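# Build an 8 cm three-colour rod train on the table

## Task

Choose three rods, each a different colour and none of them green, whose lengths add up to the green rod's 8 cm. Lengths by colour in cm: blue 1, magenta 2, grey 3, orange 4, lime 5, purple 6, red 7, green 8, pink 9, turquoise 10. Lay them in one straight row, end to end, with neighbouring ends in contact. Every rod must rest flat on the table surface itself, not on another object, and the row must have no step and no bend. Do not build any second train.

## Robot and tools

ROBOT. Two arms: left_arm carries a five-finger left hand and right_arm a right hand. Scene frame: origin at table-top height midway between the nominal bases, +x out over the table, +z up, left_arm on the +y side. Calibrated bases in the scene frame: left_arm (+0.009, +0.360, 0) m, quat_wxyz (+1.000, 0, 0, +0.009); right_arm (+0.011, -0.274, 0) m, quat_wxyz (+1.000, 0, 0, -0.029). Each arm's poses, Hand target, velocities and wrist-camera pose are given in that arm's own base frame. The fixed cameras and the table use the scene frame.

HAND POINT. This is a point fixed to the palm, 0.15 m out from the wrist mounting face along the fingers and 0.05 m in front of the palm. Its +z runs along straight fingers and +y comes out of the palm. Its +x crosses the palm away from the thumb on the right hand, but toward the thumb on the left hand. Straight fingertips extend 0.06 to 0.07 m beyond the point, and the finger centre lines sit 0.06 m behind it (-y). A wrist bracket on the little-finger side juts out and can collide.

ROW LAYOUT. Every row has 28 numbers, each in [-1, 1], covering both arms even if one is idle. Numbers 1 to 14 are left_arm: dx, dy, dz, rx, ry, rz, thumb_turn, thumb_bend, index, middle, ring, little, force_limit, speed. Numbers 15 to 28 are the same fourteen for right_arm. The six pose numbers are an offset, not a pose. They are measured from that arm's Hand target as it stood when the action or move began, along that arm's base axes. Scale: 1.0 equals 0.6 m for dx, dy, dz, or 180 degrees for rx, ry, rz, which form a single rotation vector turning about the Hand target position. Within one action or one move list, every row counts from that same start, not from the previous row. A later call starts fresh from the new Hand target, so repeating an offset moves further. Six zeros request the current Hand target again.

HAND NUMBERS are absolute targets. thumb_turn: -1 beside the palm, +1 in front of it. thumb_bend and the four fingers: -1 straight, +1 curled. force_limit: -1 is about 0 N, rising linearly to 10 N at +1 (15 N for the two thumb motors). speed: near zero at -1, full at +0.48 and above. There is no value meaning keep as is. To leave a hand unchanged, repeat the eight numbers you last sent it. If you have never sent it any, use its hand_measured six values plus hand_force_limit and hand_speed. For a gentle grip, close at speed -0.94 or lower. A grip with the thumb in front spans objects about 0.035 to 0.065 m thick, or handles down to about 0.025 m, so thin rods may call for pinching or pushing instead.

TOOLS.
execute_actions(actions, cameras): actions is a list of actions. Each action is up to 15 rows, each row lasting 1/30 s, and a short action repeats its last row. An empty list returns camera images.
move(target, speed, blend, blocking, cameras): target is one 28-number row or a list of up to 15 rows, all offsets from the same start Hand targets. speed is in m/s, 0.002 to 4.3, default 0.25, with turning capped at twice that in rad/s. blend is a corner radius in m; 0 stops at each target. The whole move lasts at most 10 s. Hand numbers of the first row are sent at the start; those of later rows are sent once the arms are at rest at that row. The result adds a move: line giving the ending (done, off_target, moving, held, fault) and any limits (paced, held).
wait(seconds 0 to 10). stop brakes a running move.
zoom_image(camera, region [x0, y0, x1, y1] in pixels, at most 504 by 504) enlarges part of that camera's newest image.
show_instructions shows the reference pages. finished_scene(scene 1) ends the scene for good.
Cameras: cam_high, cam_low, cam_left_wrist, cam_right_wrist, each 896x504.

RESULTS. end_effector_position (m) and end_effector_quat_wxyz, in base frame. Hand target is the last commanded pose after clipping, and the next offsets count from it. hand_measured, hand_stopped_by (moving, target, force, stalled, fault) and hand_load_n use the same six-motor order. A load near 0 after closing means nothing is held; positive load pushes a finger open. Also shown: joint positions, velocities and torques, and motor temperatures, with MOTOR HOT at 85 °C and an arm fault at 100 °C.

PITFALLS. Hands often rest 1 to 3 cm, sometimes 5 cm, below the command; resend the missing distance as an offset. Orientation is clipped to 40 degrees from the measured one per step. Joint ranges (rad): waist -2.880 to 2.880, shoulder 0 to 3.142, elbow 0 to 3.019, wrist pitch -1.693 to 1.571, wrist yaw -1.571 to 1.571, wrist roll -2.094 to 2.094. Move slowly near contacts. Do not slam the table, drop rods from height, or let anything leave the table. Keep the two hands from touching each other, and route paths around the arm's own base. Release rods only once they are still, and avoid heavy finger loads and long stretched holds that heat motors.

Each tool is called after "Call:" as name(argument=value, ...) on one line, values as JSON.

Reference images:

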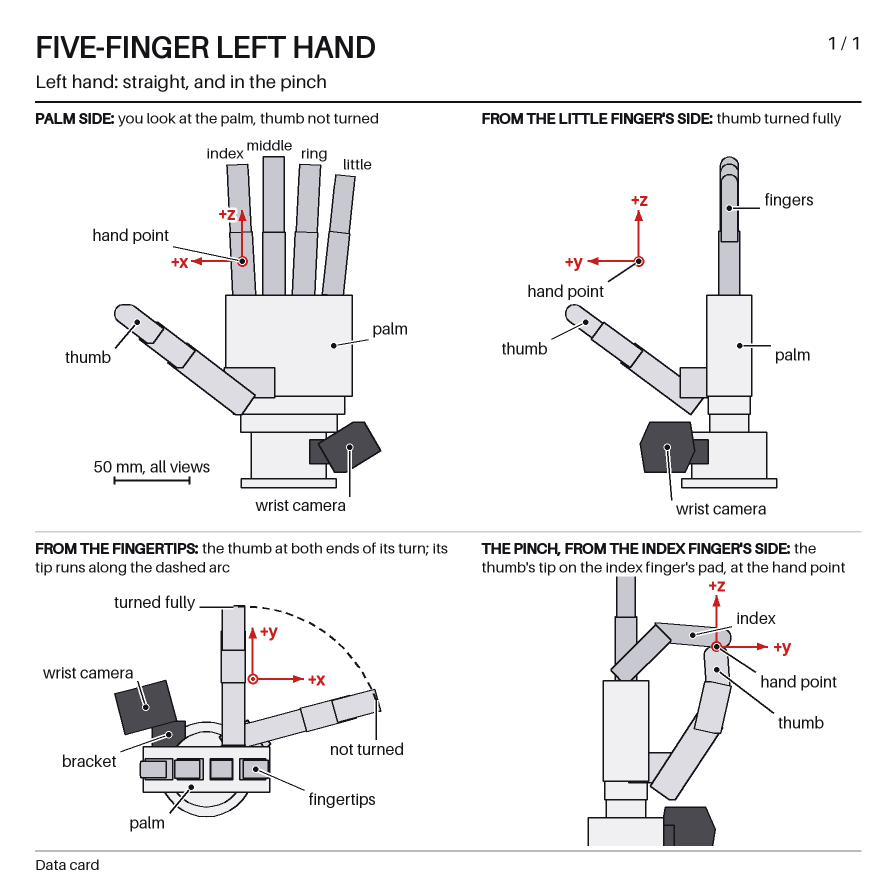

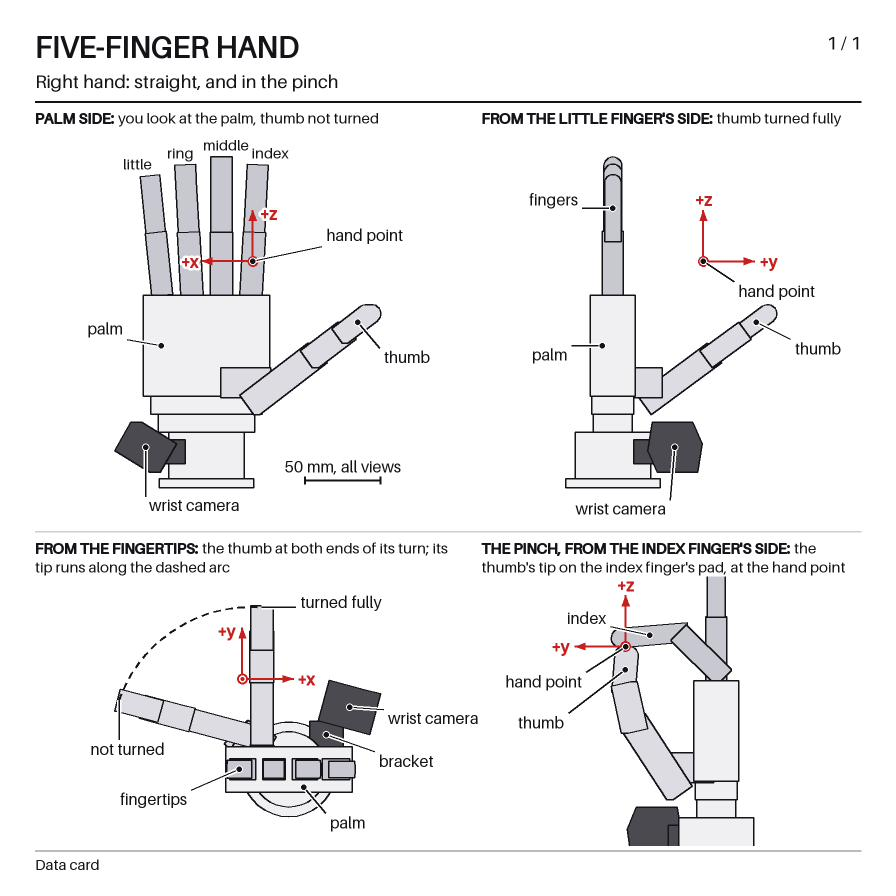

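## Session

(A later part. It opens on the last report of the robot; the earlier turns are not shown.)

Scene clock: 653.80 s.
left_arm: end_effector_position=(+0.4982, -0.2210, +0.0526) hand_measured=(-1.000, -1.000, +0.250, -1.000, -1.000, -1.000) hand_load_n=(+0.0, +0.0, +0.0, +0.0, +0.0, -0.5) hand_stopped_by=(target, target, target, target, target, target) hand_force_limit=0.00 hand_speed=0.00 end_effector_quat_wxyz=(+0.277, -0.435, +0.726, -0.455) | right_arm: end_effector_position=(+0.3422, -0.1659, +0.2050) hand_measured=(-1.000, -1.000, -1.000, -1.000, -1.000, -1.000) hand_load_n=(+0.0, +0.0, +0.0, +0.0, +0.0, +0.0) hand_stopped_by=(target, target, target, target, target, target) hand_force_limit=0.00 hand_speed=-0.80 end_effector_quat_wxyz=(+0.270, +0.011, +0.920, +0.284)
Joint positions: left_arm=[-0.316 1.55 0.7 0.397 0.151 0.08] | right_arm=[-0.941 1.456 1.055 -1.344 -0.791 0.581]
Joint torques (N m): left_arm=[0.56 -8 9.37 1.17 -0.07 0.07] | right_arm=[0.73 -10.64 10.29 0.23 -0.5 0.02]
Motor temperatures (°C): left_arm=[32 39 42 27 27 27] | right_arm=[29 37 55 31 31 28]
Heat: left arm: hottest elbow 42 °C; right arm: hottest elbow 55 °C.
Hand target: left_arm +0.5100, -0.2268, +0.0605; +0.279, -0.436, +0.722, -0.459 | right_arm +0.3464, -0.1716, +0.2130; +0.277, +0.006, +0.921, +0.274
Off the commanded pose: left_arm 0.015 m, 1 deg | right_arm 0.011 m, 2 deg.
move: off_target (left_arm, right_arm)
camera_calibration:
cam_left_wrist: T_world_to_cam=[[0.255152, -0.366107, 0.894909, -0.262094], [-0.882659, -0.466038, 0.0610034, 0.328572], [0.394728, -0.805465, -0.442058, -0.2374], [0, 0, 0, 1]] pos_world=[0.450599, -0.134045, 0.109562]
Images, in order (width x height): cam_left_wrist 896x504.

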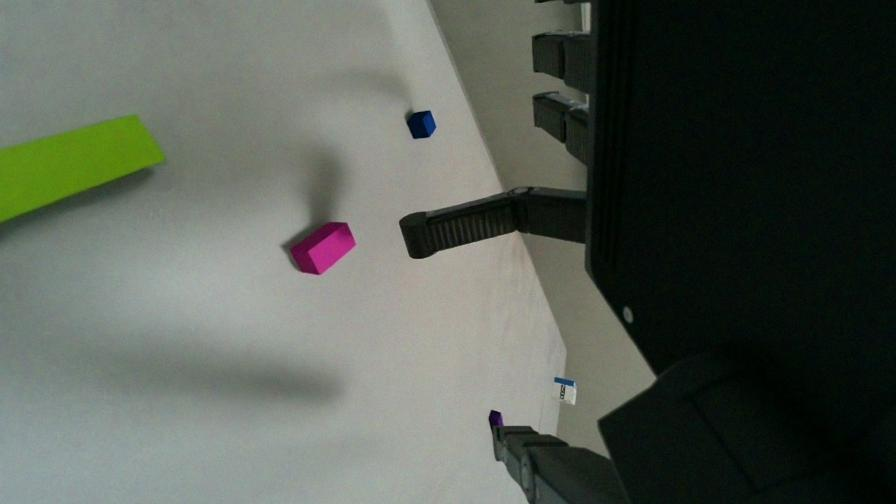

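Call:
move(target=[[0.004, 0.025, 0.0, 0, 0, 0, -1, -1, 0.25, -1, -1, -1, 0.0, 0.0, 0,0,0,0,0,0, -1,-1,-1,-1,-1,-1,0.0,-0.8]], speed=0.1, cameras=[])

Scene clock: 663.83 s.
left_arm: end_effector_position=(+0.5012, -0.2114, +0.0529) hand_measured=(-1.000, -1.000, +0.250, -1.000, -1.000, -1.000) hand_load_n=(+0.0, +0.0, +0.0, +0.0, +0.0, +0.0) hand_stopped_by=(target, target, target, target, target, target) hand_force_limit=0.00 hand_speed=0.00 end_effector_quat_wxyz=(+0.274, -0.440, +0.723, -0.457) | right_arm: end_effector_position=(+0.3422, -0.1659, +0.2050) hand_measured=(-1.000, -1.000, -1.000, -1.000, -1.000, -1.000) hand_load_n=(+0.0, +0.0, +0.0, +0.0, +0.0, +0.0) hand_stopped_by=(target, target, target, target, target, target) hand_force_limit=0.00 hand_speed=-0.80 end_effector_quat_wxyz=(+0.270, +0.011, +0.920, +0.284)
Joint positions: left_arm=[-0.288 1.55 0.7 0.395 0.177 0.079] | right_arm=[-0.941 1.456 1.055 -1.344 -0.791 0.581]
Joint torques (N m): left_arm=[1.14 -8.59 8.92 1.1 0.26 0.24] | right_arm=[0.67 -10.64 10.29 0.21 -0.51 0]
Motor temperatures (°C): left_arm=[32 39 44 27 27 27] | right_arm=[29 37 55 31 31 28]
Heat: left arm: hottest elbow 44 °C; right arm: hottest elbow 55 °C.
Hand target: left_arm +0.5124, -0.2120, +0.0606; +0.279, -0.436, +0.722, -0.460 | right_arm +0.3464, -0.1716, +0.2130; +0.277, +0.006, +0.921, +0.274
Off the commanded pose: left_arm 0.014 m, 1 deg | right_arm 0.011 m, 2 deg.
move: off_target (left_arm, right_arm)
No camera images: "cameras" was empty.

Call:
move(target=[[0.002, 0.0, -0.057, 0, 0, 0, -1, -1, 0.25, -1, -1, -1, 0.0, 0.0, 0,0,0,0,0,0, -1,-1,-1,-1,-1,-1,0.0,-0.8]], speed=0.06, cameras=["cam_left_wrist"])

Call:
zoom_image(camera="cam_left_wrist", region=[250, 70, 520, 300])

Scene clock: 667.53 s.
left_arm: end_effector_position=(+0.5066, -0.2130, +0.0237) hand_measured=(-1.000, -1.000, +0.250, -1.000, -1.000, -1.000) hand_load_n=(+0.0, +0.0, +0.0, +0.0, +0.0, +0.0) hand_stopped_by=(target, target, target, target, target, target) hand_force_limit=0.00 hand_speed=0.00 end_effector_quat_wxyz=(+0.272, -0.441, +0.725, -0.455) | right_arm: end_effector_position=(+0.3422, -0.1659, +0.2050) hand_measured=(-1.000, -1.000, -1.000, -1.000, -1.000, -1.000) hand_load_n=(+0.0, -0.5, +0.0, +0.0, +0.0, +0.0) hand_stopped_by=(target, target, target, target, target, target) hand_force_limit=0.00 hand_speed=-0.80 end_effector_quat_wxyz=(+0.270, +0.011, +0.920, +0.284)
Joint positions: left_arm=[-0.288 1.637 0.7 0.475 0.177 0.08] | right_arm=[-0.941 1.456 1.055 -1.344 -0.791 0.581]
Joint torques (N m): left_arm=[0.97 -8.76 6.74 2.4 0.29 0.23] | right_arm=[0.73 -10.64 10.29 0.21 -0.51 0.01]
Motor temperatures (°C): left_arm=[32 39 44 27 27 27] | right_arm=[29 37 55 31 31 28]
Heat: left arm: hottest elbow 44 °C; right arm: hottest elbow 55 °C.
Hand target: left_arm +0.5136, -0.2119, +0.0264; +0.279, -0.436, +0.722, -0.460 | right_arm +0.3464, -0.1716, +0.2130; +0.277, +0.006, +0.921, +0.274
Off the commanded pose: left_arm 0.008 m, 1 deg | right_arm 0.011 m, 2 deg.
move: off_target (right_arm)
camera_calibration:
cam_left_wrist: T_world_to_cam=[[0.267818, -0.357414, 0.894723, -0.239934], [-0.879613, -0.46963, 0.0756929, 0.33886], [0.393135, -0.807281, -0.440161, -0.246664], [0, 0, 0, 1]] pos_world=[0.459296, -0.125744, 0.0804535]
Images, in order (width x height): cam_left_wrist 896x504.

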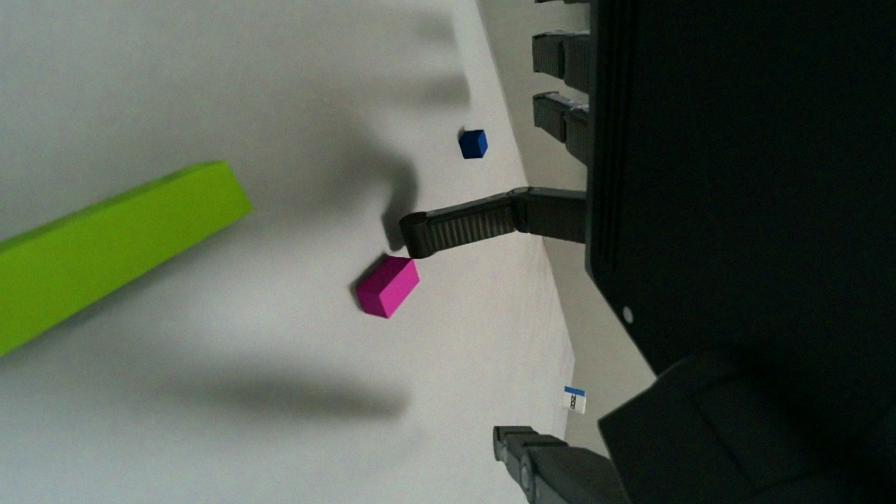

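Scaled by 1.867 from the camera's 896x504 image, which has a finer 1280x720 frame.

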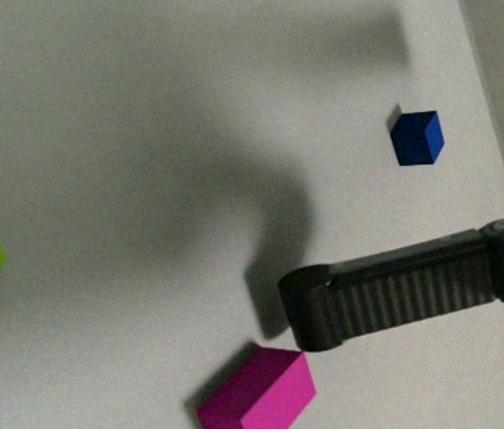

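Call:
move(target=[[0.003, -0.0215, 0.002, 0, 0, 0, -1, -1, 0.25, -1, -1, -1, 0.0, 0.0, 0,0,0,0,0,0, -1,-1,-1,-1,-1,-1,0.0,-0.8]], speed=0.06, cameras=["cam_left_wrist"])

Call:
zoom_image(camera="cam_left_wrist", region=[250, 70, 520, 300])

Scene clock: 679.60 s.
left_arm: end_effector_position=(+0.5047, -0.2182, +0.0216) hand_measured=(-1.000, -1.000, +0.250, -1.000, -1.000, -1.000) hand_load_n=(+0.0, +0.0, +0.0, +0.0, +0.0, +0.0) hand_stopped_by=(target, target, target, target, target, target) hand_force_limit=0.00 hand_speed=0.00 end_effector_quat_wxyz=(+0.273, -0.440, +0.727, -0.451) | right_arm: end_effector_position=(+0.3422, -0.1659, +0.2050) hand_measured=(-1.000, -1.000, -1.000, -1.000, -1.000, -1.000) hand_load_n=(+0.0, +0.0, +0.0, +0.0, +0.0, +0.0) hand_stopped_by=(target, target, target, target, target, target) hand_force_limit=0.00 hand_speed=-0.80 end_effector_quat_wxyz=(+0.270, +0.011, +0.920, +0.284)
Joint positions: left_arm=[-0.304 1.64 0.7 0.475 0.159 0.08] | right_arm=[-0.941 1.456 1.055 -1.344 -0.791 0.581]
Joint torques (N m): left_arm=[0.26 -8.29 7.91 2.21 -0.06 0.08] | right_arm=[0.73 -10.64 10.29 0.18 -0.5 0.01]
Motor temperatures (°C): left_arm=[32 39 44 27 27 27] | right_arm=[29 37 55 31 31 28]
Heat: left arm: hottest elbow 44 °C; right arm: hottest elbow 55 °C.
Hand target: left_arm +0.5154, -0.2249, +0.0276; +0.279, -0.436, +0.722, -0.460 | right_arm +0.3464, -0.1716, +0.2130; +0.277, +0.006, +0.921, +0.274
Off the commanded pose: left_arm 0.014 m, 1 deg | right_arm 0.011 m, 2 deg.
move: off_target (left_arm, right_arm)
camera_calibration:
cam_left_wrist: T_world_to_cam=[[0.268261, -0.365045, 0.891503, -0.241232], [-0.879737, -0.469933, 0.0722961, 0.33494], [0.392555, -0.803682, -0.447208, -0.24971], [0, 0, 0, 1]] pos_world=[0.457397, -0.131349, 0.0791722]
Images, in order (width x height): cam_left_wrist 896x504.

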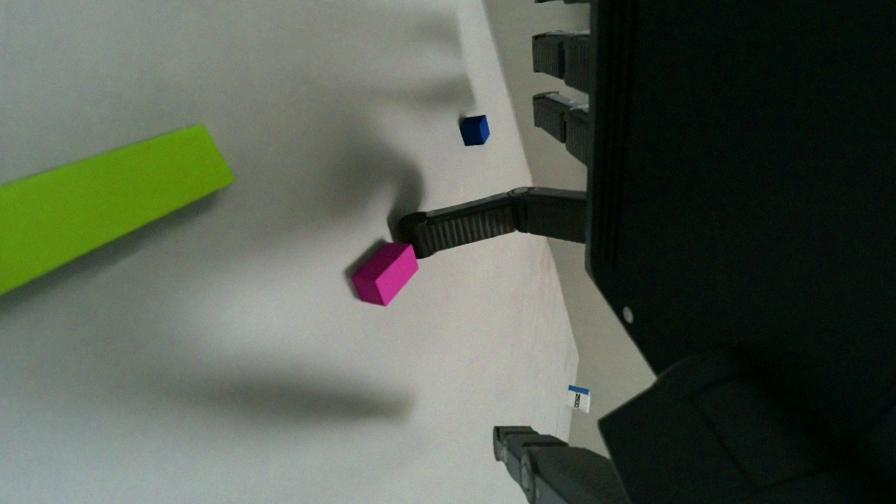

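Scaled by 1.867 from the camera's 896x504 image, which has a finer 1280x720 frame.

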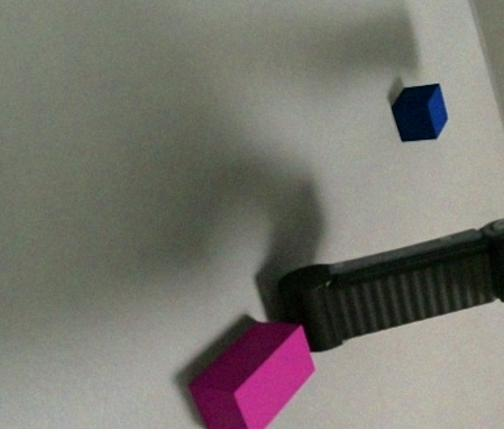

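Call:
move(target=[[-0.046, 0.019, 0.0, 0, 0, 0, -1, -1, 0.25, -1, -1, -1, 0.0, 0.0, 0,0,0,0,0,0, -1,-1,-1,-1,-1,-1,0.0,-0.8]], speed=0.04, cameras=["cam_left_wrist"])

Call:
zoom_image(camera="cam_left_wrist", region=[200, 70, 500, 300])

Scene clock: 684.03 s.
left_arm: end_effector_position=(+0.4852, -0.2120, +0.0207) hand_measured=(-1.000, -1.000, +0.250, -1.000, -1.000, -1.000) hand_load_n=(+0.0, +0.0, +0.0, +0.0, +0.0, -0.5) hand_stopped_by=(target, target, target, target, target, target) hand_force_limit=0.00 hand_speed=0.00 end_effector_quat_wxyz=(+0.273, -0.440, +0.727, -0.451) | right_arm: end_effector_position=(+0.3422, -0.1659, +0.2050) hand_measured=(-1.000, -1.000, -1.000, -1.000, -1.000, -1.000) hand_load_n=(+0.0, +0.0, +0.0, +0.0, +0.5, +0.0) hand_stopped_by=(target, target, target, target, target, target) hand_force_limit=0.00 hand_speed=-0.80 end_effector_quat_wxyz=(+0.270, +0.011, +0.920, +0.284)
Joint positions: left_arm=[-0.304 1.602 0.642 0.494 0.159 0.08] | right_arm=[-0.941 1.456 1.055 -1.344 -0.791 0.581]
Joint torques (N m): left_arm=[0.91 -9.35 5.76 2.3 0.16 0.12] | right_arm=[0.73 -10.58 10.28 0.21 -0.5 0.01]
Motor temperatures (°C): left_arm=[32 39 44 27 27 27] | right_arm=[29 37 55 31 31 28]
Heat: left arm: hottest elbow 44 °C; right arm: hottest elbow 55 °C.
Hand target: left_arm +0.4878, -0.2135, +0.0277; +0.279, -0.436, +0.722, -0.460 | right_arm +0.3464, -0.1716, +0.2130; +0.277, +0.006, +0.921, +0.274
Off the commanded pose: left_arm 0.008 m, 1 deg | right_arm 0.011 m, 2 deg.
move: off_target (right_arm)
camera_calibration:
cam_left_wrist: T_world_to_cam=[[0.2686, -0.365071, 0.891391, -0.233142], [-0.879685, -0.469983, 0.0725897, 0.320753], [0.392438, -0.803641, -0.447385, -0.237524], [0, 0, 0, 1]] pos_world=[0.437997, -0.125249, 0.0782726]
Images, in order (width x height): cam_left_wrist 896x504.

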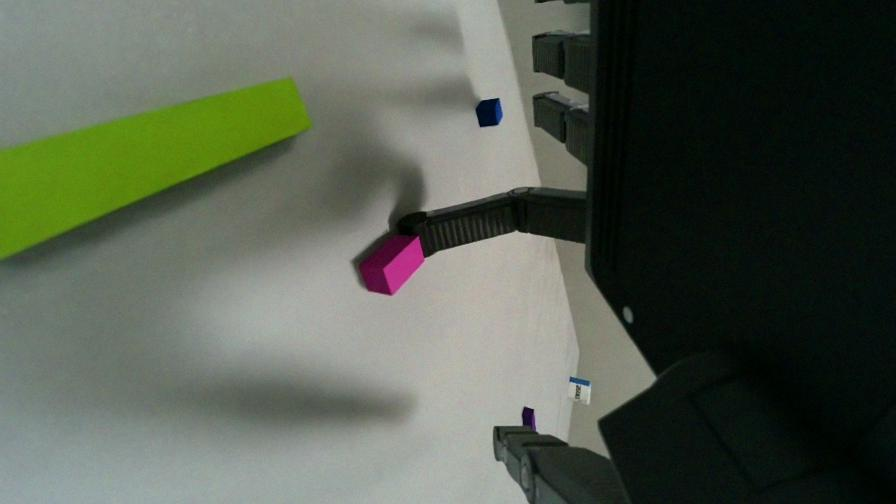

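Scaled by 1.680 from the camera's 896x504 image, which has a finer 1280x720 frame.

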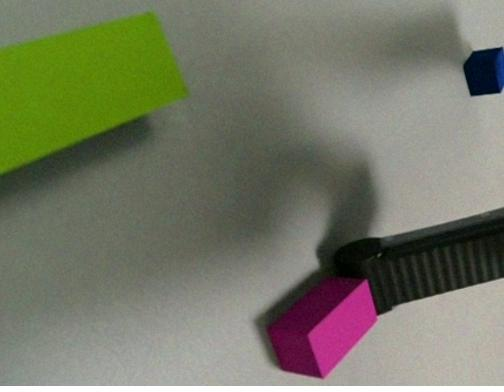

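Call:
move(target=[[0.002, 0.0, 0.055, 0, 0, 0, -1, -1, 0.25, -1, -1, -1, 0.0, 0.0, 0,0,0,0,0,0, -1,-1,-1,-1,-1,-1,0.0,-0.8],[-0.0447, -0.0233, 0.055, 0, 0, 0, -1, -1, 0.25, -1, -1, -1, 0.0, 0.0, 0,0,0,0,0,0, -1,-1,-1,-1,-1,-1,0.0,-0.8]], speed=0.1, cameras=[])

Scene clock: 696.53 s.
left_arm: end_effector_position=(+0.4607, -0.2259, +0.0571) hand_measured=(-1.000, -1.000, +0.250, -1.000, -1.000, -1.000) hand_load_n=(+0.0, +0.0, +0.0, +0.0, +0.0, +0.0) hand_stopped_by=(target, target, target, target, target, target) hand_force_limit=0.00 hand_speed=0.00 end_effector_quat_wxyz=(+0.278, -0.434, +0.725, -0.457) | right_arm: end_effector_position=(+0.3422, -0.1659, +0.2050) hand_measured=(-1.000, -1.000, -1.000, -1.000, -1.000, -1.000) hand_load_n=(+0.0, +0.0, +0.0, +0.0, +0.0, +0.0) hand_stopped_by=(target, target, target, target, target, target) hand_force_limit=0.00 hand_speed=-0.80 end_effector_quat_wxyz=(+0.270, +0.011, +0.920, +0.284)
Joint positions: left_arm=[-0.36 1.461 0.608 0.407 0.112 0.061] | right_arm=[-0.941 1.456 1.055 -1.344 -0.791 0.581]
Joint torques (N m): left_arm=[0.32 -8.29 6.75 1.73 -0.07 0.06] | right_arm=[0.79 -10.58 10.29 0.2 -0.51 0.01]
Motor temperatures (°C): left_arm=[32 39 42 27 27 27] | right_arm=[29 37 55 31 31 28]
Heat: left arm: hottest elbow 42 °C; right arm: hottest elbow 55 °C.
Hand target: left_arm +0.4611, -0.2273, +0.0607; +0.279, -0.436, +0.722, -0.460 | right_arm +0.3464, -0.1716, +0.2130; +0.277, +0.006, +0.921, +0.274
Off the commanded pose: left_arm 0.004 m, 1 deg | right_arm 0.011 m, 2 deg.
move: off_target (right_arm)
No camera images: "cameras" was empty.

Call:
move(target=[[-0.005, 0.003, -0.0567, 0, 0, 0, -1, -1, 0.25, -1, -1, -1, 0.0, 0.0, 0,0,0,0,0,0, -1,-1,-1,-1,-1,-1,0.0,-0.8]], speed=0.06, cameras=["cam_left_wrist"])

Call:
zoom_image(camera="cam_left_wrist", region=[250, 70, 520, 300])

Scene clock: 701.60 s.
left_arm: end_effector_position=(+0.4554, -0.2239, +0.0254) hand_measured=(-1.000, -1.000, +0.250, -1.000, -1.000, -1.000) hand_load_n=(+0.0, +0.0, +0.0, -0.5, +0.0, -0.5) hand_stopped_by=(target, target, target, target, target, target) hand_force_limit=0.00 hand_speed=0.00 end_effector_quat_wxyz=(+0.276, -0.435, +0.726, -0.454) | right_arm: end_effector_position=(+0.3422, -0.1659, +0.2050) hand_measured=(-1.000, -1.000, -1.000, -1.000, -1.000, -1.000) hand_load_n=(+0.0, +0.0, +0.0, +0.0, +0.0, +0.0) hand_stopped_by=(target, target, target, target, target, target) hand_force_limit=0.00 hand_speed=-0.80 end_effector_quat_wxyz=(+0.270, +0.011, +0.920, +0.284)
Joint positions: left_arm=[-0.36 1.54 0.572 0.516 0.112 0.061] | right_arm=[-0.941 1.456 1.055 -1.344 -0.791 0.581]
Joint torques (N m): left_arm=[0.62 -7.18 5.94 2.32 0 0.06] | right_arm=[0.73 -10.58 10.29 0.21 -0.5 0.01]
Motor temperatures (°C): left_arm=[32 39 42 27 27 27] | right_arm=[29 37 55 31 31 28]
Heat: left arm: hottest elbow 42 °C; right arm: hottest elbow 55 °C.
Hand target: left_arm +0.4581, -0.2255, +0.0266; +0.279, -0.436, +0.722, -0.460 | right_arm +0.3464, -0.1716, +0.2130; +0.277, +0.006, +0.921, +0.274
Off the commanded pose: left_arm 0.003 m, 1 deg | right_arm 0.011 m, 2 deg.
move: off_target (right_arm)
camera_calibration:
cam_left_wrist: T_world_to_cam=[[0.256055, -0.36686, 0.894343, -0.228436], [-0.882875, -0.465522, 0.0618139, 0.291278], [0.39366, -0.805421, -0.443091, -0.234334], [0, 0, 0, 1]] pos_world=[0.407902, -0.136945, 0.0824641]
Images, in order (width x height): cam_left_wrist 896x504.

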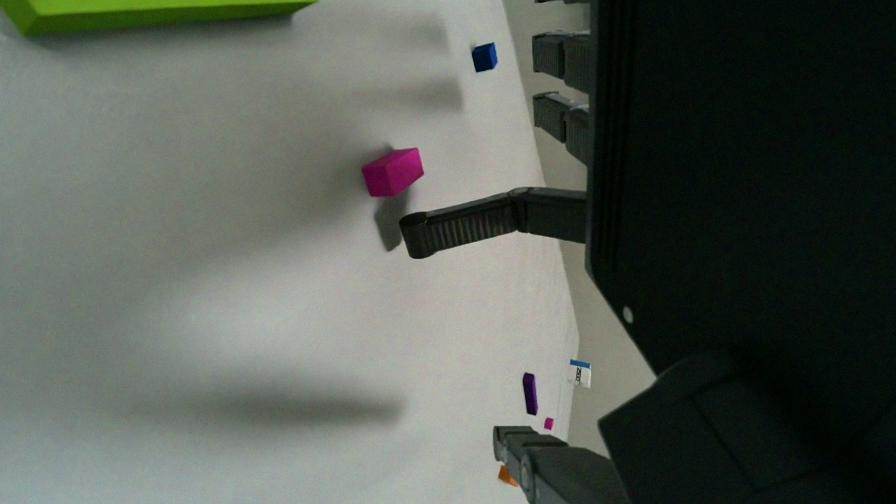

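Scaled by 1.867 from the camera's 896x504 image, which has a finer 1280x720 frame.

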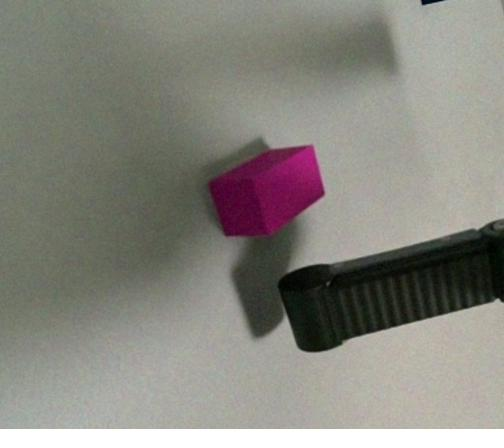

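Call:
move(target=[[0.0367, 0.05, 0.0, 0, 0, 0, -1, -1, 0.25, -1, -1, -1, 0.0, 0.0, 0,0,0,0,0,0, -1,-1,-1,-1,-1,-1,0.0,-0.8]], speed=0.04, cameras=["cam_left_wrist"])

Call:
zoom_image(camera="cam_left_wrist", region=[250, 70, 520, 300])

Scene clock: 709.53 s.
left_arm: end_effector_position=(+0.4640, -0.1959, +0.0201) hand_measured=(-1.000, -1.000, +0.250, -1.000, -1.000, -1.000) hand_load_n=(+0.0, +0.0, -0.5, +0.0, +0.0, +0.0) hand_stopped_by=(target, target, target, target, target, target) hand_force_limit=0.00 hand_speed=0.00 end_effector_quat_wxyz=(+0.269, -0.441, +0.725, -0.455) | right_arm: end_effector_position=(+0.3422, -0.1659, +0.2050) hand_measured=(-1.000, -1.000, -1.000, -1.000, -1.000, -1.000) hand_load_n=(+0.0, +0.0, +0.0, +0.0, +0.0, +0.0) hand_stopped_by=(target, target, target, target, target, target) hand_force_limit=0.00 hand_speed=-0.80 end_effector_quat_wxyz=(+0.270, +0.011, +0.920, +0.284)
Joint positions: left_arm=[-0.274 1.554 0.573 0.516 0.194 0.084] | right_arm=[-0.941 1.456 1.055 -1.344 -0.791 0.581]
Joint torques (N m): left_arm=[1.2 -6.53 8.32 1.77 0.21 0.28] | right_arm=[0.73 -10.52 10.28 0.21 -0.5 0.01]
Motor temperatures (°C): left_arm=[32 39 42 27 27 27] | right_arm=[29 37 55 31 31 28]
Heat: left arm: hottest elbow 42 °C; right arm: hottest elbow 55 °C.
Hand target: left_arm +0.4800, -0.1955, +0.0266; +0.279, -0.436, +0.722, -0.460 | right_arm +0.3464, -0.1716, +0.2130; +0.277, +0.006, +0.921, +0.274
Off the commanded pose: left_arm 0.017 m, 1 deg | right_arm 0.011 m, 2 deg.
move: off_target (left_arm, right_arm)
camera_calibration:
cam_left_wrist: T_world_to_cam=[[0.270172, -0.355332, 0.894844, -0.219955], [-0.880567, -0.467052, 0.0804008, 0.310508], [0.38937, -0.809693, -0.439078, -0.216387], [0, 0, 0, 1]] pos_world=[0.417104, -0.108341, 0.0768497]
Images, in order (width x height): cam_left_wrist 896x504.

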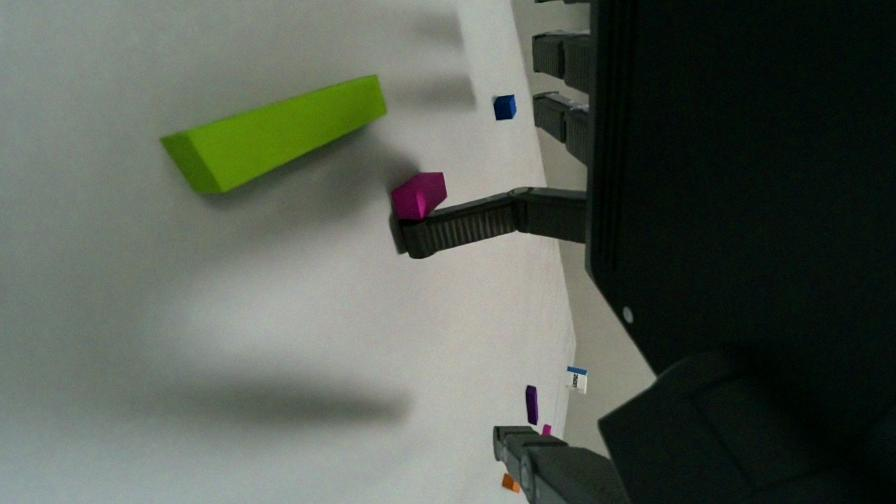

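Scaled by 1.867 from the camera's 896x504 image, which has a finer 1280x720 frame.

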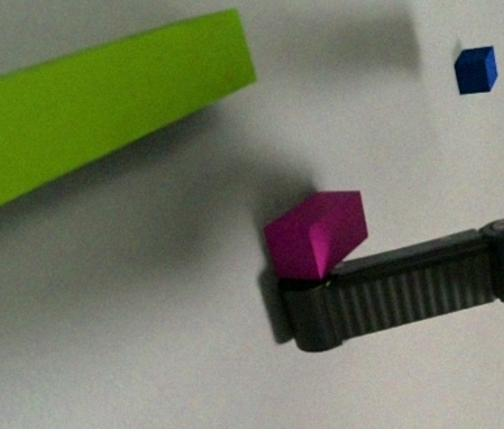

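Call:
move(target=[[0.0235, 0.0225, 0.006, 0, 0, 0, -1, -1, 0.25, -1, -1, -1, 0.0, 0.0, 0,0,0,0,0,0, -1,-1,-1,-1,-1,-1,0.0,-0.8]], speed=0.04, cameras=["cam_left_wrist"])

Call:
zoom_image(camera="cam_left_wrist", region=[250, 70, 520, 300])

Scene clock: 717.00 s.
left_arm: end_effector_position=(+0.4809, -0.1822, +0.0252) hand_measured=(-1.000, -1.000, +0.250, -1.000, -1.000, -1.000) hand_load_n=(+0.0, +0.0, +0.0, -0.5, +0.0, +0.0) hand_stopped_by=(target, target, target, target, target, target) hand_force_limit=0.00 hand_speed=0.00 end_effector_quat_wxyz=(+0.274, -0.439, +0.723, -0.458) | right_arm: end_effector_position=(+0.3422, -0.1659, +0.2050) hand_measured=(-1.000, -1.000, -1.000, -1.000, -1.000, -1.000) hand_load_n=(+0.0, +0.0, +0.0, +0.0, +0.0, +0.0) hand_stopped_by=(target, target, target, target, target, target) hand_force_limit=0.00 hand_speed=-0.80 end_effector_quat_wxyz=(+0.270, +0.011, +0.920, +0.284)
Joint positions: left_arm=[-0.228 1.568 0.604 0.506 0.232 0.105] | right_arm=[-0.941 1.456 1.055 -1.344 -0.791 0.581]
Joint torques (N m): left_arm=[1.2 -7.06 8.5 1.24 0.31 0.21] | right_arm=[0.73 -10.58 10.28 0.23 -0.5 0.01]
Motor temperatures (°C): left_arm=[32 39 42 27 27 27] | right_arm=[29 37 56 31 31 28]
Heat: left arm: hottest elbow 42 °C; right arm: hottest elbow 56 °C.
Hand target: left_arm +0.4941, -0.1820, +0.0301; +0.279, -0.436, +0.722, -0.459 | right_arm +0.3464, -0.1716, +0.2130; +0.277, +0.006, +0.921, +0.274
Off the commanded pose: left_arm 0.014 m, 1 deg | right_arm 0.011 m, 2 deg.
move: off_target (left_arm, right_arm)
camera_calibration:
cam_left_wrist: T_world_to_cam=[[0.259791, -0.353471, 0.898647, -0.218915], [-0.880283, -0.469272, 0.0699001, 0.331112], [0.397002, -0.809223, -0.433067, -0.213468], [0, 0, 0, 1]] pos_world=[0.433091, -0.094742, 0.0811368]
Images, in order (width x height): cam_left_wrist 896x504.

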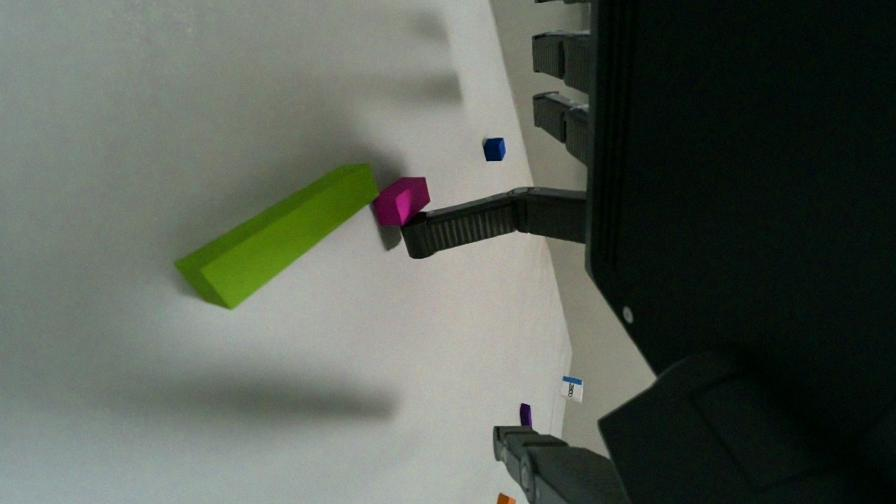

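Scaled by 1.867 from the camera's 896x504 image, which has a finer 1280x720 frame.

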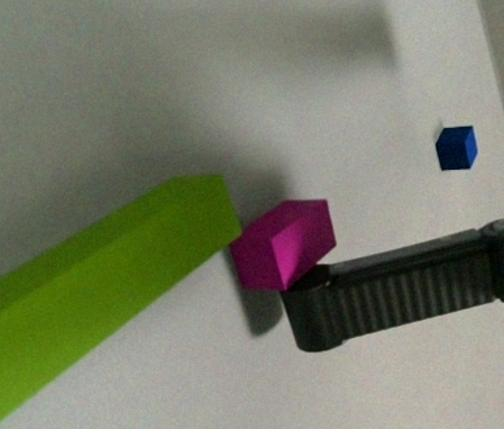

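Call:
move(target=[[0.0117, 0.0195, -0.002, 0, 0, 0, -1, -1, 0.25, -1, -1, -1, 0.0, 0.0, 0,0,0,0,0,0, -1,-1,-1,-1,-1,-1,0.0,-0.8]], speed=0.04, cameras=["cam_left_wrist"])

Call:
zoom_image(camera="cam_left_wrist", region=[250, 70, 520, 300])

Scene clock: 727.70 s.
left_arm: end_effector_position=(+0.4876, -0.1709, +0.0238) hand_measured=(-1.000, -1.000, +0.250, -1.000, -1.000, -1.000) hand_load_n=(-0.5, +0.0, +0.0, +0.0, -0.5, +0.0) hand_stopped_by=(target, target, target, target, target, target) hand_force_limit=0.00 hand_speed=0.00 end_effector_quat_wxyz=(+0.274, -0.440, +0.723, -0.458) | right_arm: end_effector_position=(+0.3422, -0.1659, +0.2050) hand_measured=(-1.000, -1.000, -1.000, -1.000, -1.000, -1.000) hand_load_n=(+0.0, +0.0, +0.0, +0.0, +0.0, +0.0) hand_stopped_by=(target, target, target, target, target, target) hand_force_limit=0.00 hand_speed=-0.80 end_effector_quat_wxyz=(+0.270, +0.011, +0.920, +0.284)
Joint positions: left_arm=[-0.195 1.58 0.615 0.503 0.262 0.12] | right_arm=[-0.941 1.456 1.055 -1.344 -0.791 0.581]
Joint torques (N m): left_arm=[0.97 -7.41 8.53 1.24 0.29 0.21] | right_arm=[0.79 -10.58 10.32 0.21 -0.5 0]
Motor temperatures (°C): left_arm=[32 39 43 27 27 27] | right_arm=[29 37 56 31 31 28]
Heat: left arm: hottest elbow 43 °C; right arm: hottest elbow 56 °C.
Hand target: left_arm +0.5012, -0.1703, +0.0290; +0.279, -0.436, +0.722, -0.460 | right_arm +0.3464, -0.1716, +0.2130; +0.277, +0.006, +0.921, +0.274
Off the commanded pose: left_arm 0.014 m, 1 deg | right_arm 0.011 m, 2 deg.
move: off_target (left_arm, right_arm)
camera_calibration:
cam_left_wrist: T_world_to_cam=[[0.260362, -0.353275, 0.898559, -0.215721], [-0.88021, -0.469314, 0.0705316, 0.342318], [0.396789, -0.809285, -0.433148, -0.207452], [0, 0, 0, 1]] pos_world=[0.439792, -0.083442, 0.0798369]
Images, in order (width x height): cam_left_wrist 896x504.

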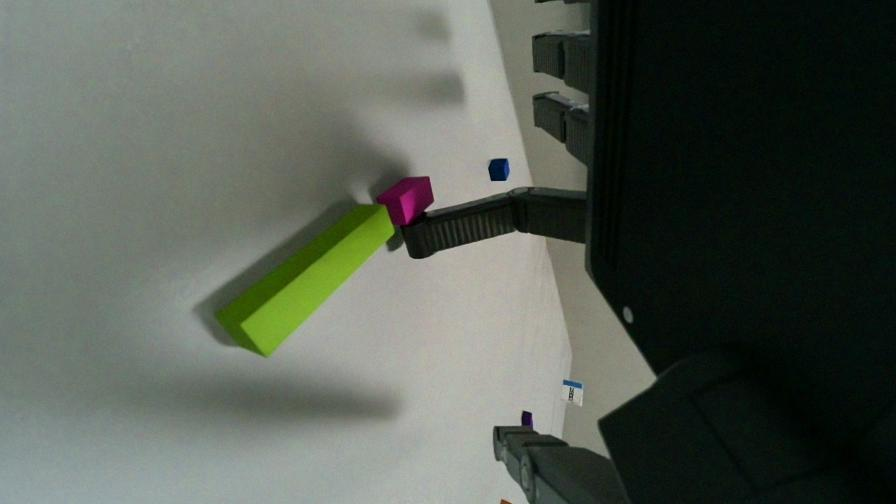

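Scaled by 1.867 from the camera's 896x504 image, which has a finer 1280x720 frame.

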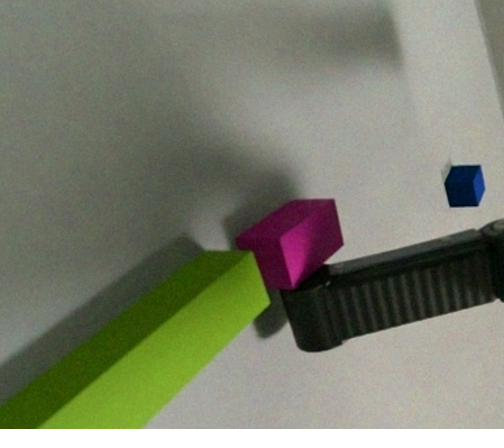

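Call:
move(target=[[0.0, -0.008, 0.055, 0, 0, 0, -1, -1, 0.25, -1, -1, -1, 0.0, 0.0, 0,0,0,0,0,0, -1,-1,-1,-1,-1,-1,0.0,-0.8],[0.1168, -0.1545, 0.055, 0, 0, 0, -1, -1, 0.25, -1, -1, -1, 0.0, 0.0, 0,0,0,0,0,0, -1,-1,-1,-1,-1,-1,0.0,-0.8]], speed=0.12, cameras=["cam_left_wrist", "cam_high"])

Call:
zoom_image(camera="cam_left_wrist", region=[200, 30, 500, 300])

Call:
zoom_image(camera="cam_high", region=[440, 180, 540, 280])

Scene clock: 741.43 s.
left_arm: end_effector_position=(+0.5600, -0.2566, +0.0547) hand_measured=(-1.000, -1.000, +0.250, -1.000, -1.000, -1.000) hand_load_n=(+0.0, +0.0, +0.0, +0.0, -0.5, +0.0) hand_stopped_by=(target, target, target, target, target, target) hand_force_limit=0.00 hand_speed=0.00 end_effector_quat_wxyz=(+0.277, -0.435, +0.726, -0.455) | right_arm: end_effector_position=(+0.3422, -0.1659, +0.2050) hand_measured=(-1.000, -1.000, -1.000, -1.000, -1.000, -1.000) hand_load_n=(+0.0, +0.0, +0.0, +0.0, +0.0, +0.0) hand_stopped_by=(target, target, target, target, target, target) hand_force_limit=0.00 hand_speed=-0.80 end_effector_quat_wxyz=(+0.270, +0.011, +0.920, +0.284)
Joint positions: left_arm=[-0.347 1.694 0.9 0.343 0.123 0.066] | right_arm=[-0.941 1.456 1.055 -1.344 -0.791 0.581]
Joint torques (N m): left_arm=[0.32 -10.05 9.69 1.21 -0.09 0.05] | right_arm=[0.67 -10.58 10.29 0.2 -0.51 0.01]
Motor temperatures (°C): left_arm=[32 39 44 27 27 27] | right_arm=[29 37 56 31 31 28]
Heat: left arm: hottest elbow 44 °C; right arm: hottest elbow 56 °C.
Hand target: left_arm +0.5712, -0.2630, +0.0620; +0.279, -0.436, +0.722, -0.460 | right_arm +0.3464, -0.1716, +0.2130; +0.277, +0.006, +0.921, +0.274
Off the commanded pose: left_arm 0.015 m, 1 deg | right_arm 0.011 m, 2 deg.
move: off_target (left_arm, right_arm)
camera_calibration:
cam_left_wrist: T_world_to_cam=[[0.254626, -0.366006, 0.895101, -0.292509], [-0.882496, -0.466436, 0.060315, 0.366326], [0.395431, -0.805281, -0.441766, -0.289903], [0, 0, 0, 1]] pos_world=[0.512398, -0.169646, 0.111661]
Images, in order (width x height): cam_high 896x504, cam_left_wrist 896x504.

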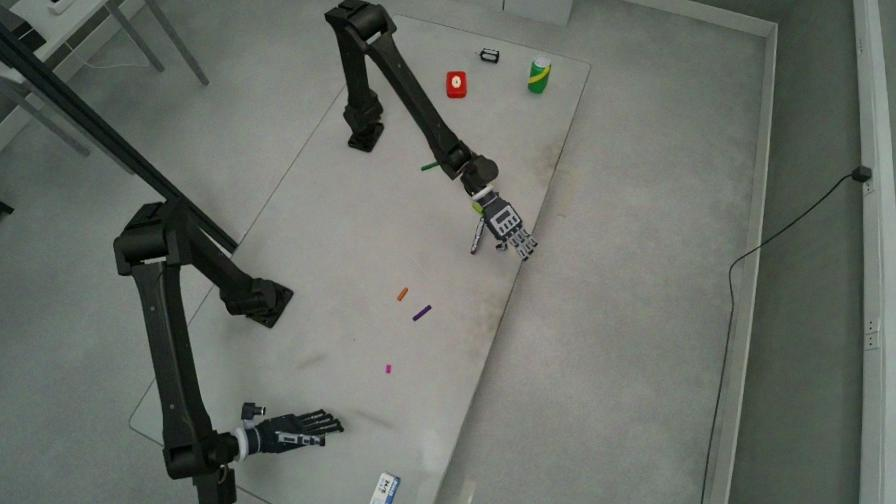

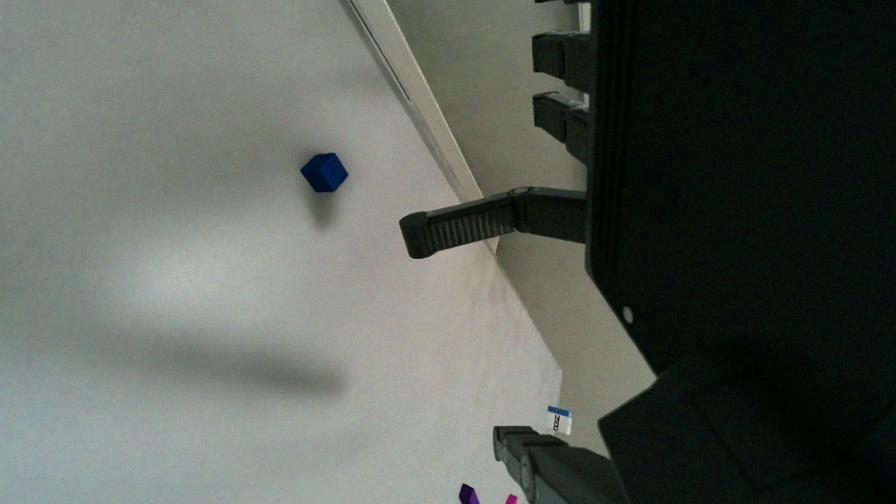

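Scaled by 1.680 from the camera's 896x504 image, which has a finer 1280x720 frame.

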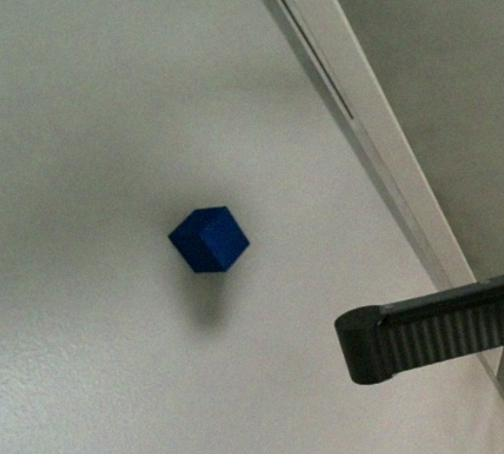

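Scaled by 5.040 from the camera's 896x504 image, which has a finer 1280x720 frame.

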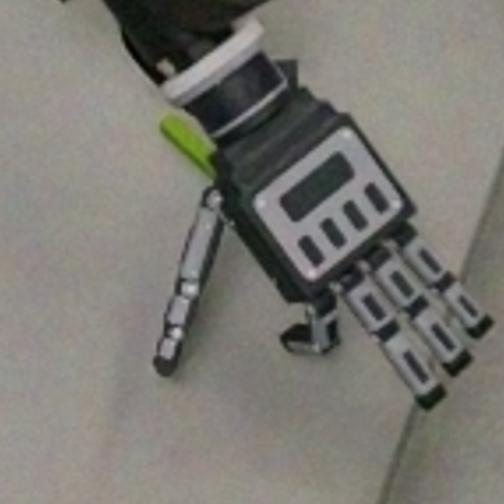

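Call:
move(target=[[0.0, 0.0, -0.06, 0, 0, 0, -1, -1, 0.25, -1, -1, -1, 0.0, 0.0, 0,0,0,0,0,0, -1,-1,-1,-1,-1,-1,0.0,-0.8]], speed=0.06, cameras=[])

Scene clock: 749.37 s.
left_arm: end_effector_position=(+0.5643, -0.2582, +0.0226) hand_measured=(-1.000, -1.000, +0.250, -1.000, -1.000, -1.000) hand_load_n=(-0.5, +0.0, +0.0, +0.0, +0.0, +0.0) hand_stopped_by=(target, target, target, target, target, target) hand_force_limit=0.00 hand_speed=0.00 end_effector_quat_wxyz=(+0.274, -0.437, +0.728, -0.452) | right_arm: end_effector_position=(+0.3422, -0.1659, +0.2050) hand_measured=(-1.000, -1.000, -1.000, -1.000, -1.000, -1.000) hand_load_n=(+0.0, +0.0, +0.0, +0.0, +0.0, +0.0) hand_stopped_by=(target, target, target, target, target, target) hand_force_limit=0.00 hand_speed=-0.80 end_effector_quat_wxyz=(+0.270, +0.011, +0.920, +0.284)
Joint positions: left_arm=[-0.347 1.773 0.9 0.412 0.123 0.065] | right_arm=[-0.941 1.456 1.055 -1.344 -0.791 0.581]
Joint torques (N m): left_arm=[0.21 -11.11 7.53 2.36 -0.09 0.05] | right_arm=[0.67 -10.64 10.29 0.2 -0.51 0.01]
Motor temperatures (°C): left_arm=[32 39 44 27 27 27] | right_arm=[29 37 56 31 31 28]
Heat: left arm: hottest elbow 44 °C; right arm: hottest elbow 56 °C.
Hand target: left_arm +0.5713, -0.2630, +0.0260; +0.279, -0.436, +0.722, -0.460 | right_arm +0.3464, -0.1716, +0.2130; +0.277, +0.006, +0.921, +0.274
Off the commanded pose: left_arm 0.009 m, 1 deg | right_arm 0.011 m, 2 deg.
move: off_target (right_arm)
No camera images: "cameras" was empty.

Call:
move(target=[[0.0312, 0.0767, 0.004, 0, 0, 0, -1, -1, 0.25, -1, -1, -1, 0.0, 0.0, 0,0,0,0,0,0, -1,-1,-1,-1,-1,-1,0.0,-0.8]], speed=0.05, cameras=["cam_left_wrist"])

Call:
zoom_image(camera="cam_left_wrist", region=[250, 70, 520, 300])

Scene clock: 752.67 s.
left_arm: end_effector_position=(+0.5780, -0.2172, +0.0239) hand_measured=(-1.000, -1.000, +0.250, -1.000, -1.000, -1.000) hand_load_n=(+0.0, +0.0, +0.0, +0.0, +0.0, +0.0) hand_stopped_by=(target, target, target, target, target, target) hand_force_limit=0.00 hand_speed=0.00 end_effector_quat_wxyz=(+0.273, -0.441, +0.723, -0.456) | right_arm: end_effector_position=(+0.3422, -0.1659, +0.2050) hand_measured=(-1.000, -1.000, -1.000, -1.000, -1.000, -1.000) hand_load_n=(+0.0, +0.0, +0.0, +0.0, +0.0, +0.0) hand_stopped_by=(target, target, target, target, target, target) hand_force_limit=0.00 hand_speed=-0.80 end_effector_quat_wxyz=(+0.270, +0.011, +0.920, +0.284)
Joint positions: left_arm=[-0.254 1.773 0.9 0.412 0.208 0.094] | right_arm=[-0.941 1.456 1.055 -1.344 -0.791 0.581]
Joint torques (N m): left_arm=[1.03 -10.46 8.66 1.61 0.31 0.27] | right_arm=[0.73 -10.52 10.29 0.2 -0.5 0.01]
Motor temperatures (°C): left_arm=[32 39 44 27 27 27] | right_arm=[29 37 56 31 31 28]
Heat: left arm: hottest elbow 44 °C; right arm: hottest elbow 56 °C.
Hand target: left_arm +0.5900, -0.2170, +0.0284; +0.279, -0.436, +0.722, -0.460 | right_arm +0.3464, -0.1716, +0.2130; +0.277, +0.006, +0.921, +0.274
Off the commanded pose: left_arm 0.013 m, 1 deg | right_arm 0.011 m, 2 deg.
move: off_target (left_arm, right_arm)
camera_calibration:
cam_left_wrist: T_world_to_cam=[[0.26466, -0.354731, 0.896728, -0.25848], [-0.879417, -0.470345, 0.07349, 0.39946], [0.395702, -0.808048, -0.436438, -0.279732], [0, 0, 0, 1]] pos_world=[0.530392, -0.129844, 0.0803446]
Images, in order (width x height): cam_left_wrist 896x504.

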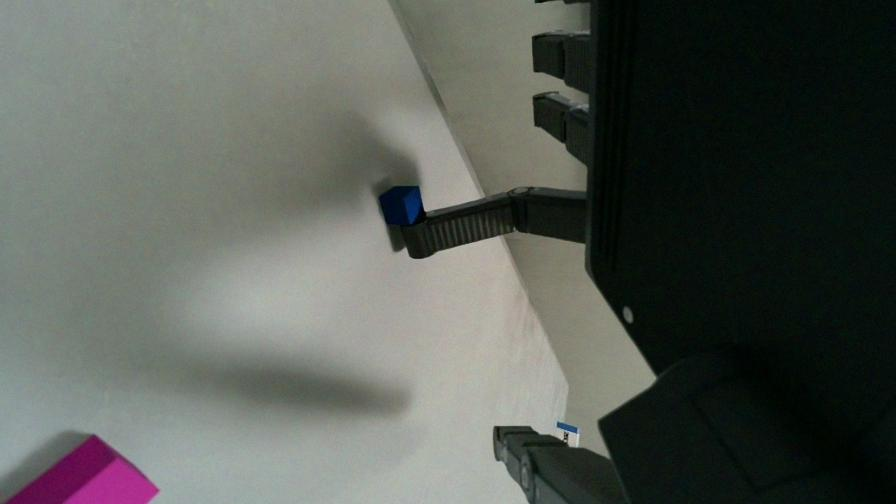

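Scaled by 1.867 from the camera's 896x504 image, which has a finer 1280x720 frame.

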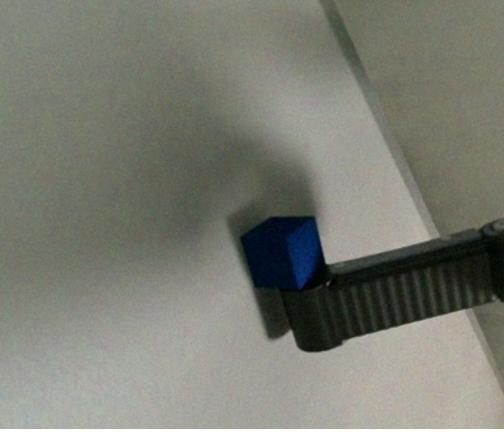

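Call:
zoom_image(camera="cam_left_wrist", region=[0, 404, 200, 504])

Scaled by 2.520 from the camera's 896x504 image, which has a finer 1280x720 frame.

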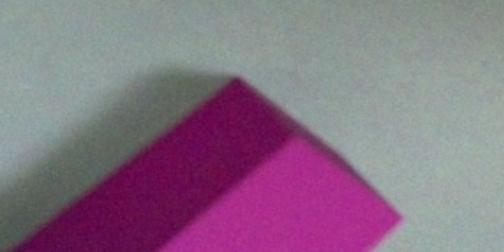

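Call:
move(target=[[0.0, -0.005, 0.055, 0, 0, 0, -1, -1, 0.25, -1, -1, -1, 0.0, 0.0, 0,0,0,0,0,0, -1,-1,-1,-1,-1,-1,0.0,-0.8],[0.023, 0.0127, 0.055, 0, 0, 0, -1, -1, 0.25, -1, -1, -1, 0.0, 0.0, 0,0,0,0,0,0, -1,-1,-1,-1,-1,-1,0.0,-0.8]], speed=0.1, cameras=[])

Scene clock: 764.07 s.
left_arm: end_effector_position=(+0.5912, -0.2092, +0.0560) hand_measured=(-1.000, -1.000, +0.250, -1.000, -1.000, -1.000) hand_load_n=(+0.0, +0.0, +0.5, +0.0, +0.0, +0.0) hand_stopped_by=(target, target, target, target, target, target) hand_force_limit=0.00 hand_speed=0.00 end_effector_quat_wxyz=(+0.275, -0.440, +0.722, -0.458) | right_arm: end_effector_position=(+0.3422, -0.1659, +0.2050) hand_measured=(-1.000, -1.000, -1.000, -1.000, -1.000, -1.000) hand_load_n=(+0.0, +0.0, +0.0, +0.0, +0.0, +0.0) hand_stopped_by=(target, target, target, target, target, target) hand_force_limit=0.00 hand_speed=-0.80 end_effector_quat_wxyz=(+0.270, +0.011, +0.920, +0.284)
Joint positions: left_arm=[-0.231 1.726 0.949 0.32 0.227 0.103] | right_arm=[-0.941 1.456 1.055 -1.344 -0.791 0.581]
Joint torques (N m): left_arm=[0.91 -10.87 9.84 1.14 0.29 0.26] | right_arm=[0.73 -10.64 10.29 0.2 -0.5 0]
Motor temperatures (°C): left_arm=[32 39 44 27 27 27] | right_arm=[29 37 56 31 31 28]
Heat: left arm: hottest elbow 44 °C; right arm: hottest elbow 56 °C.
Hand target: left_arm +0.6037, -0.2095, +0.0613; +0.279, -0.436, +0.722, -0.460 | right_arm +0.3464, -0.1716, +0.2130; +0.277, +0.006, +0.921, +0.274
Off the commanded pose: left_arm 0.014 m, 1 deg | right_arm 0.011 m, 2 deg.
move: off_target (left_arm, right_arm)
No camera images: "cameras" was empty.


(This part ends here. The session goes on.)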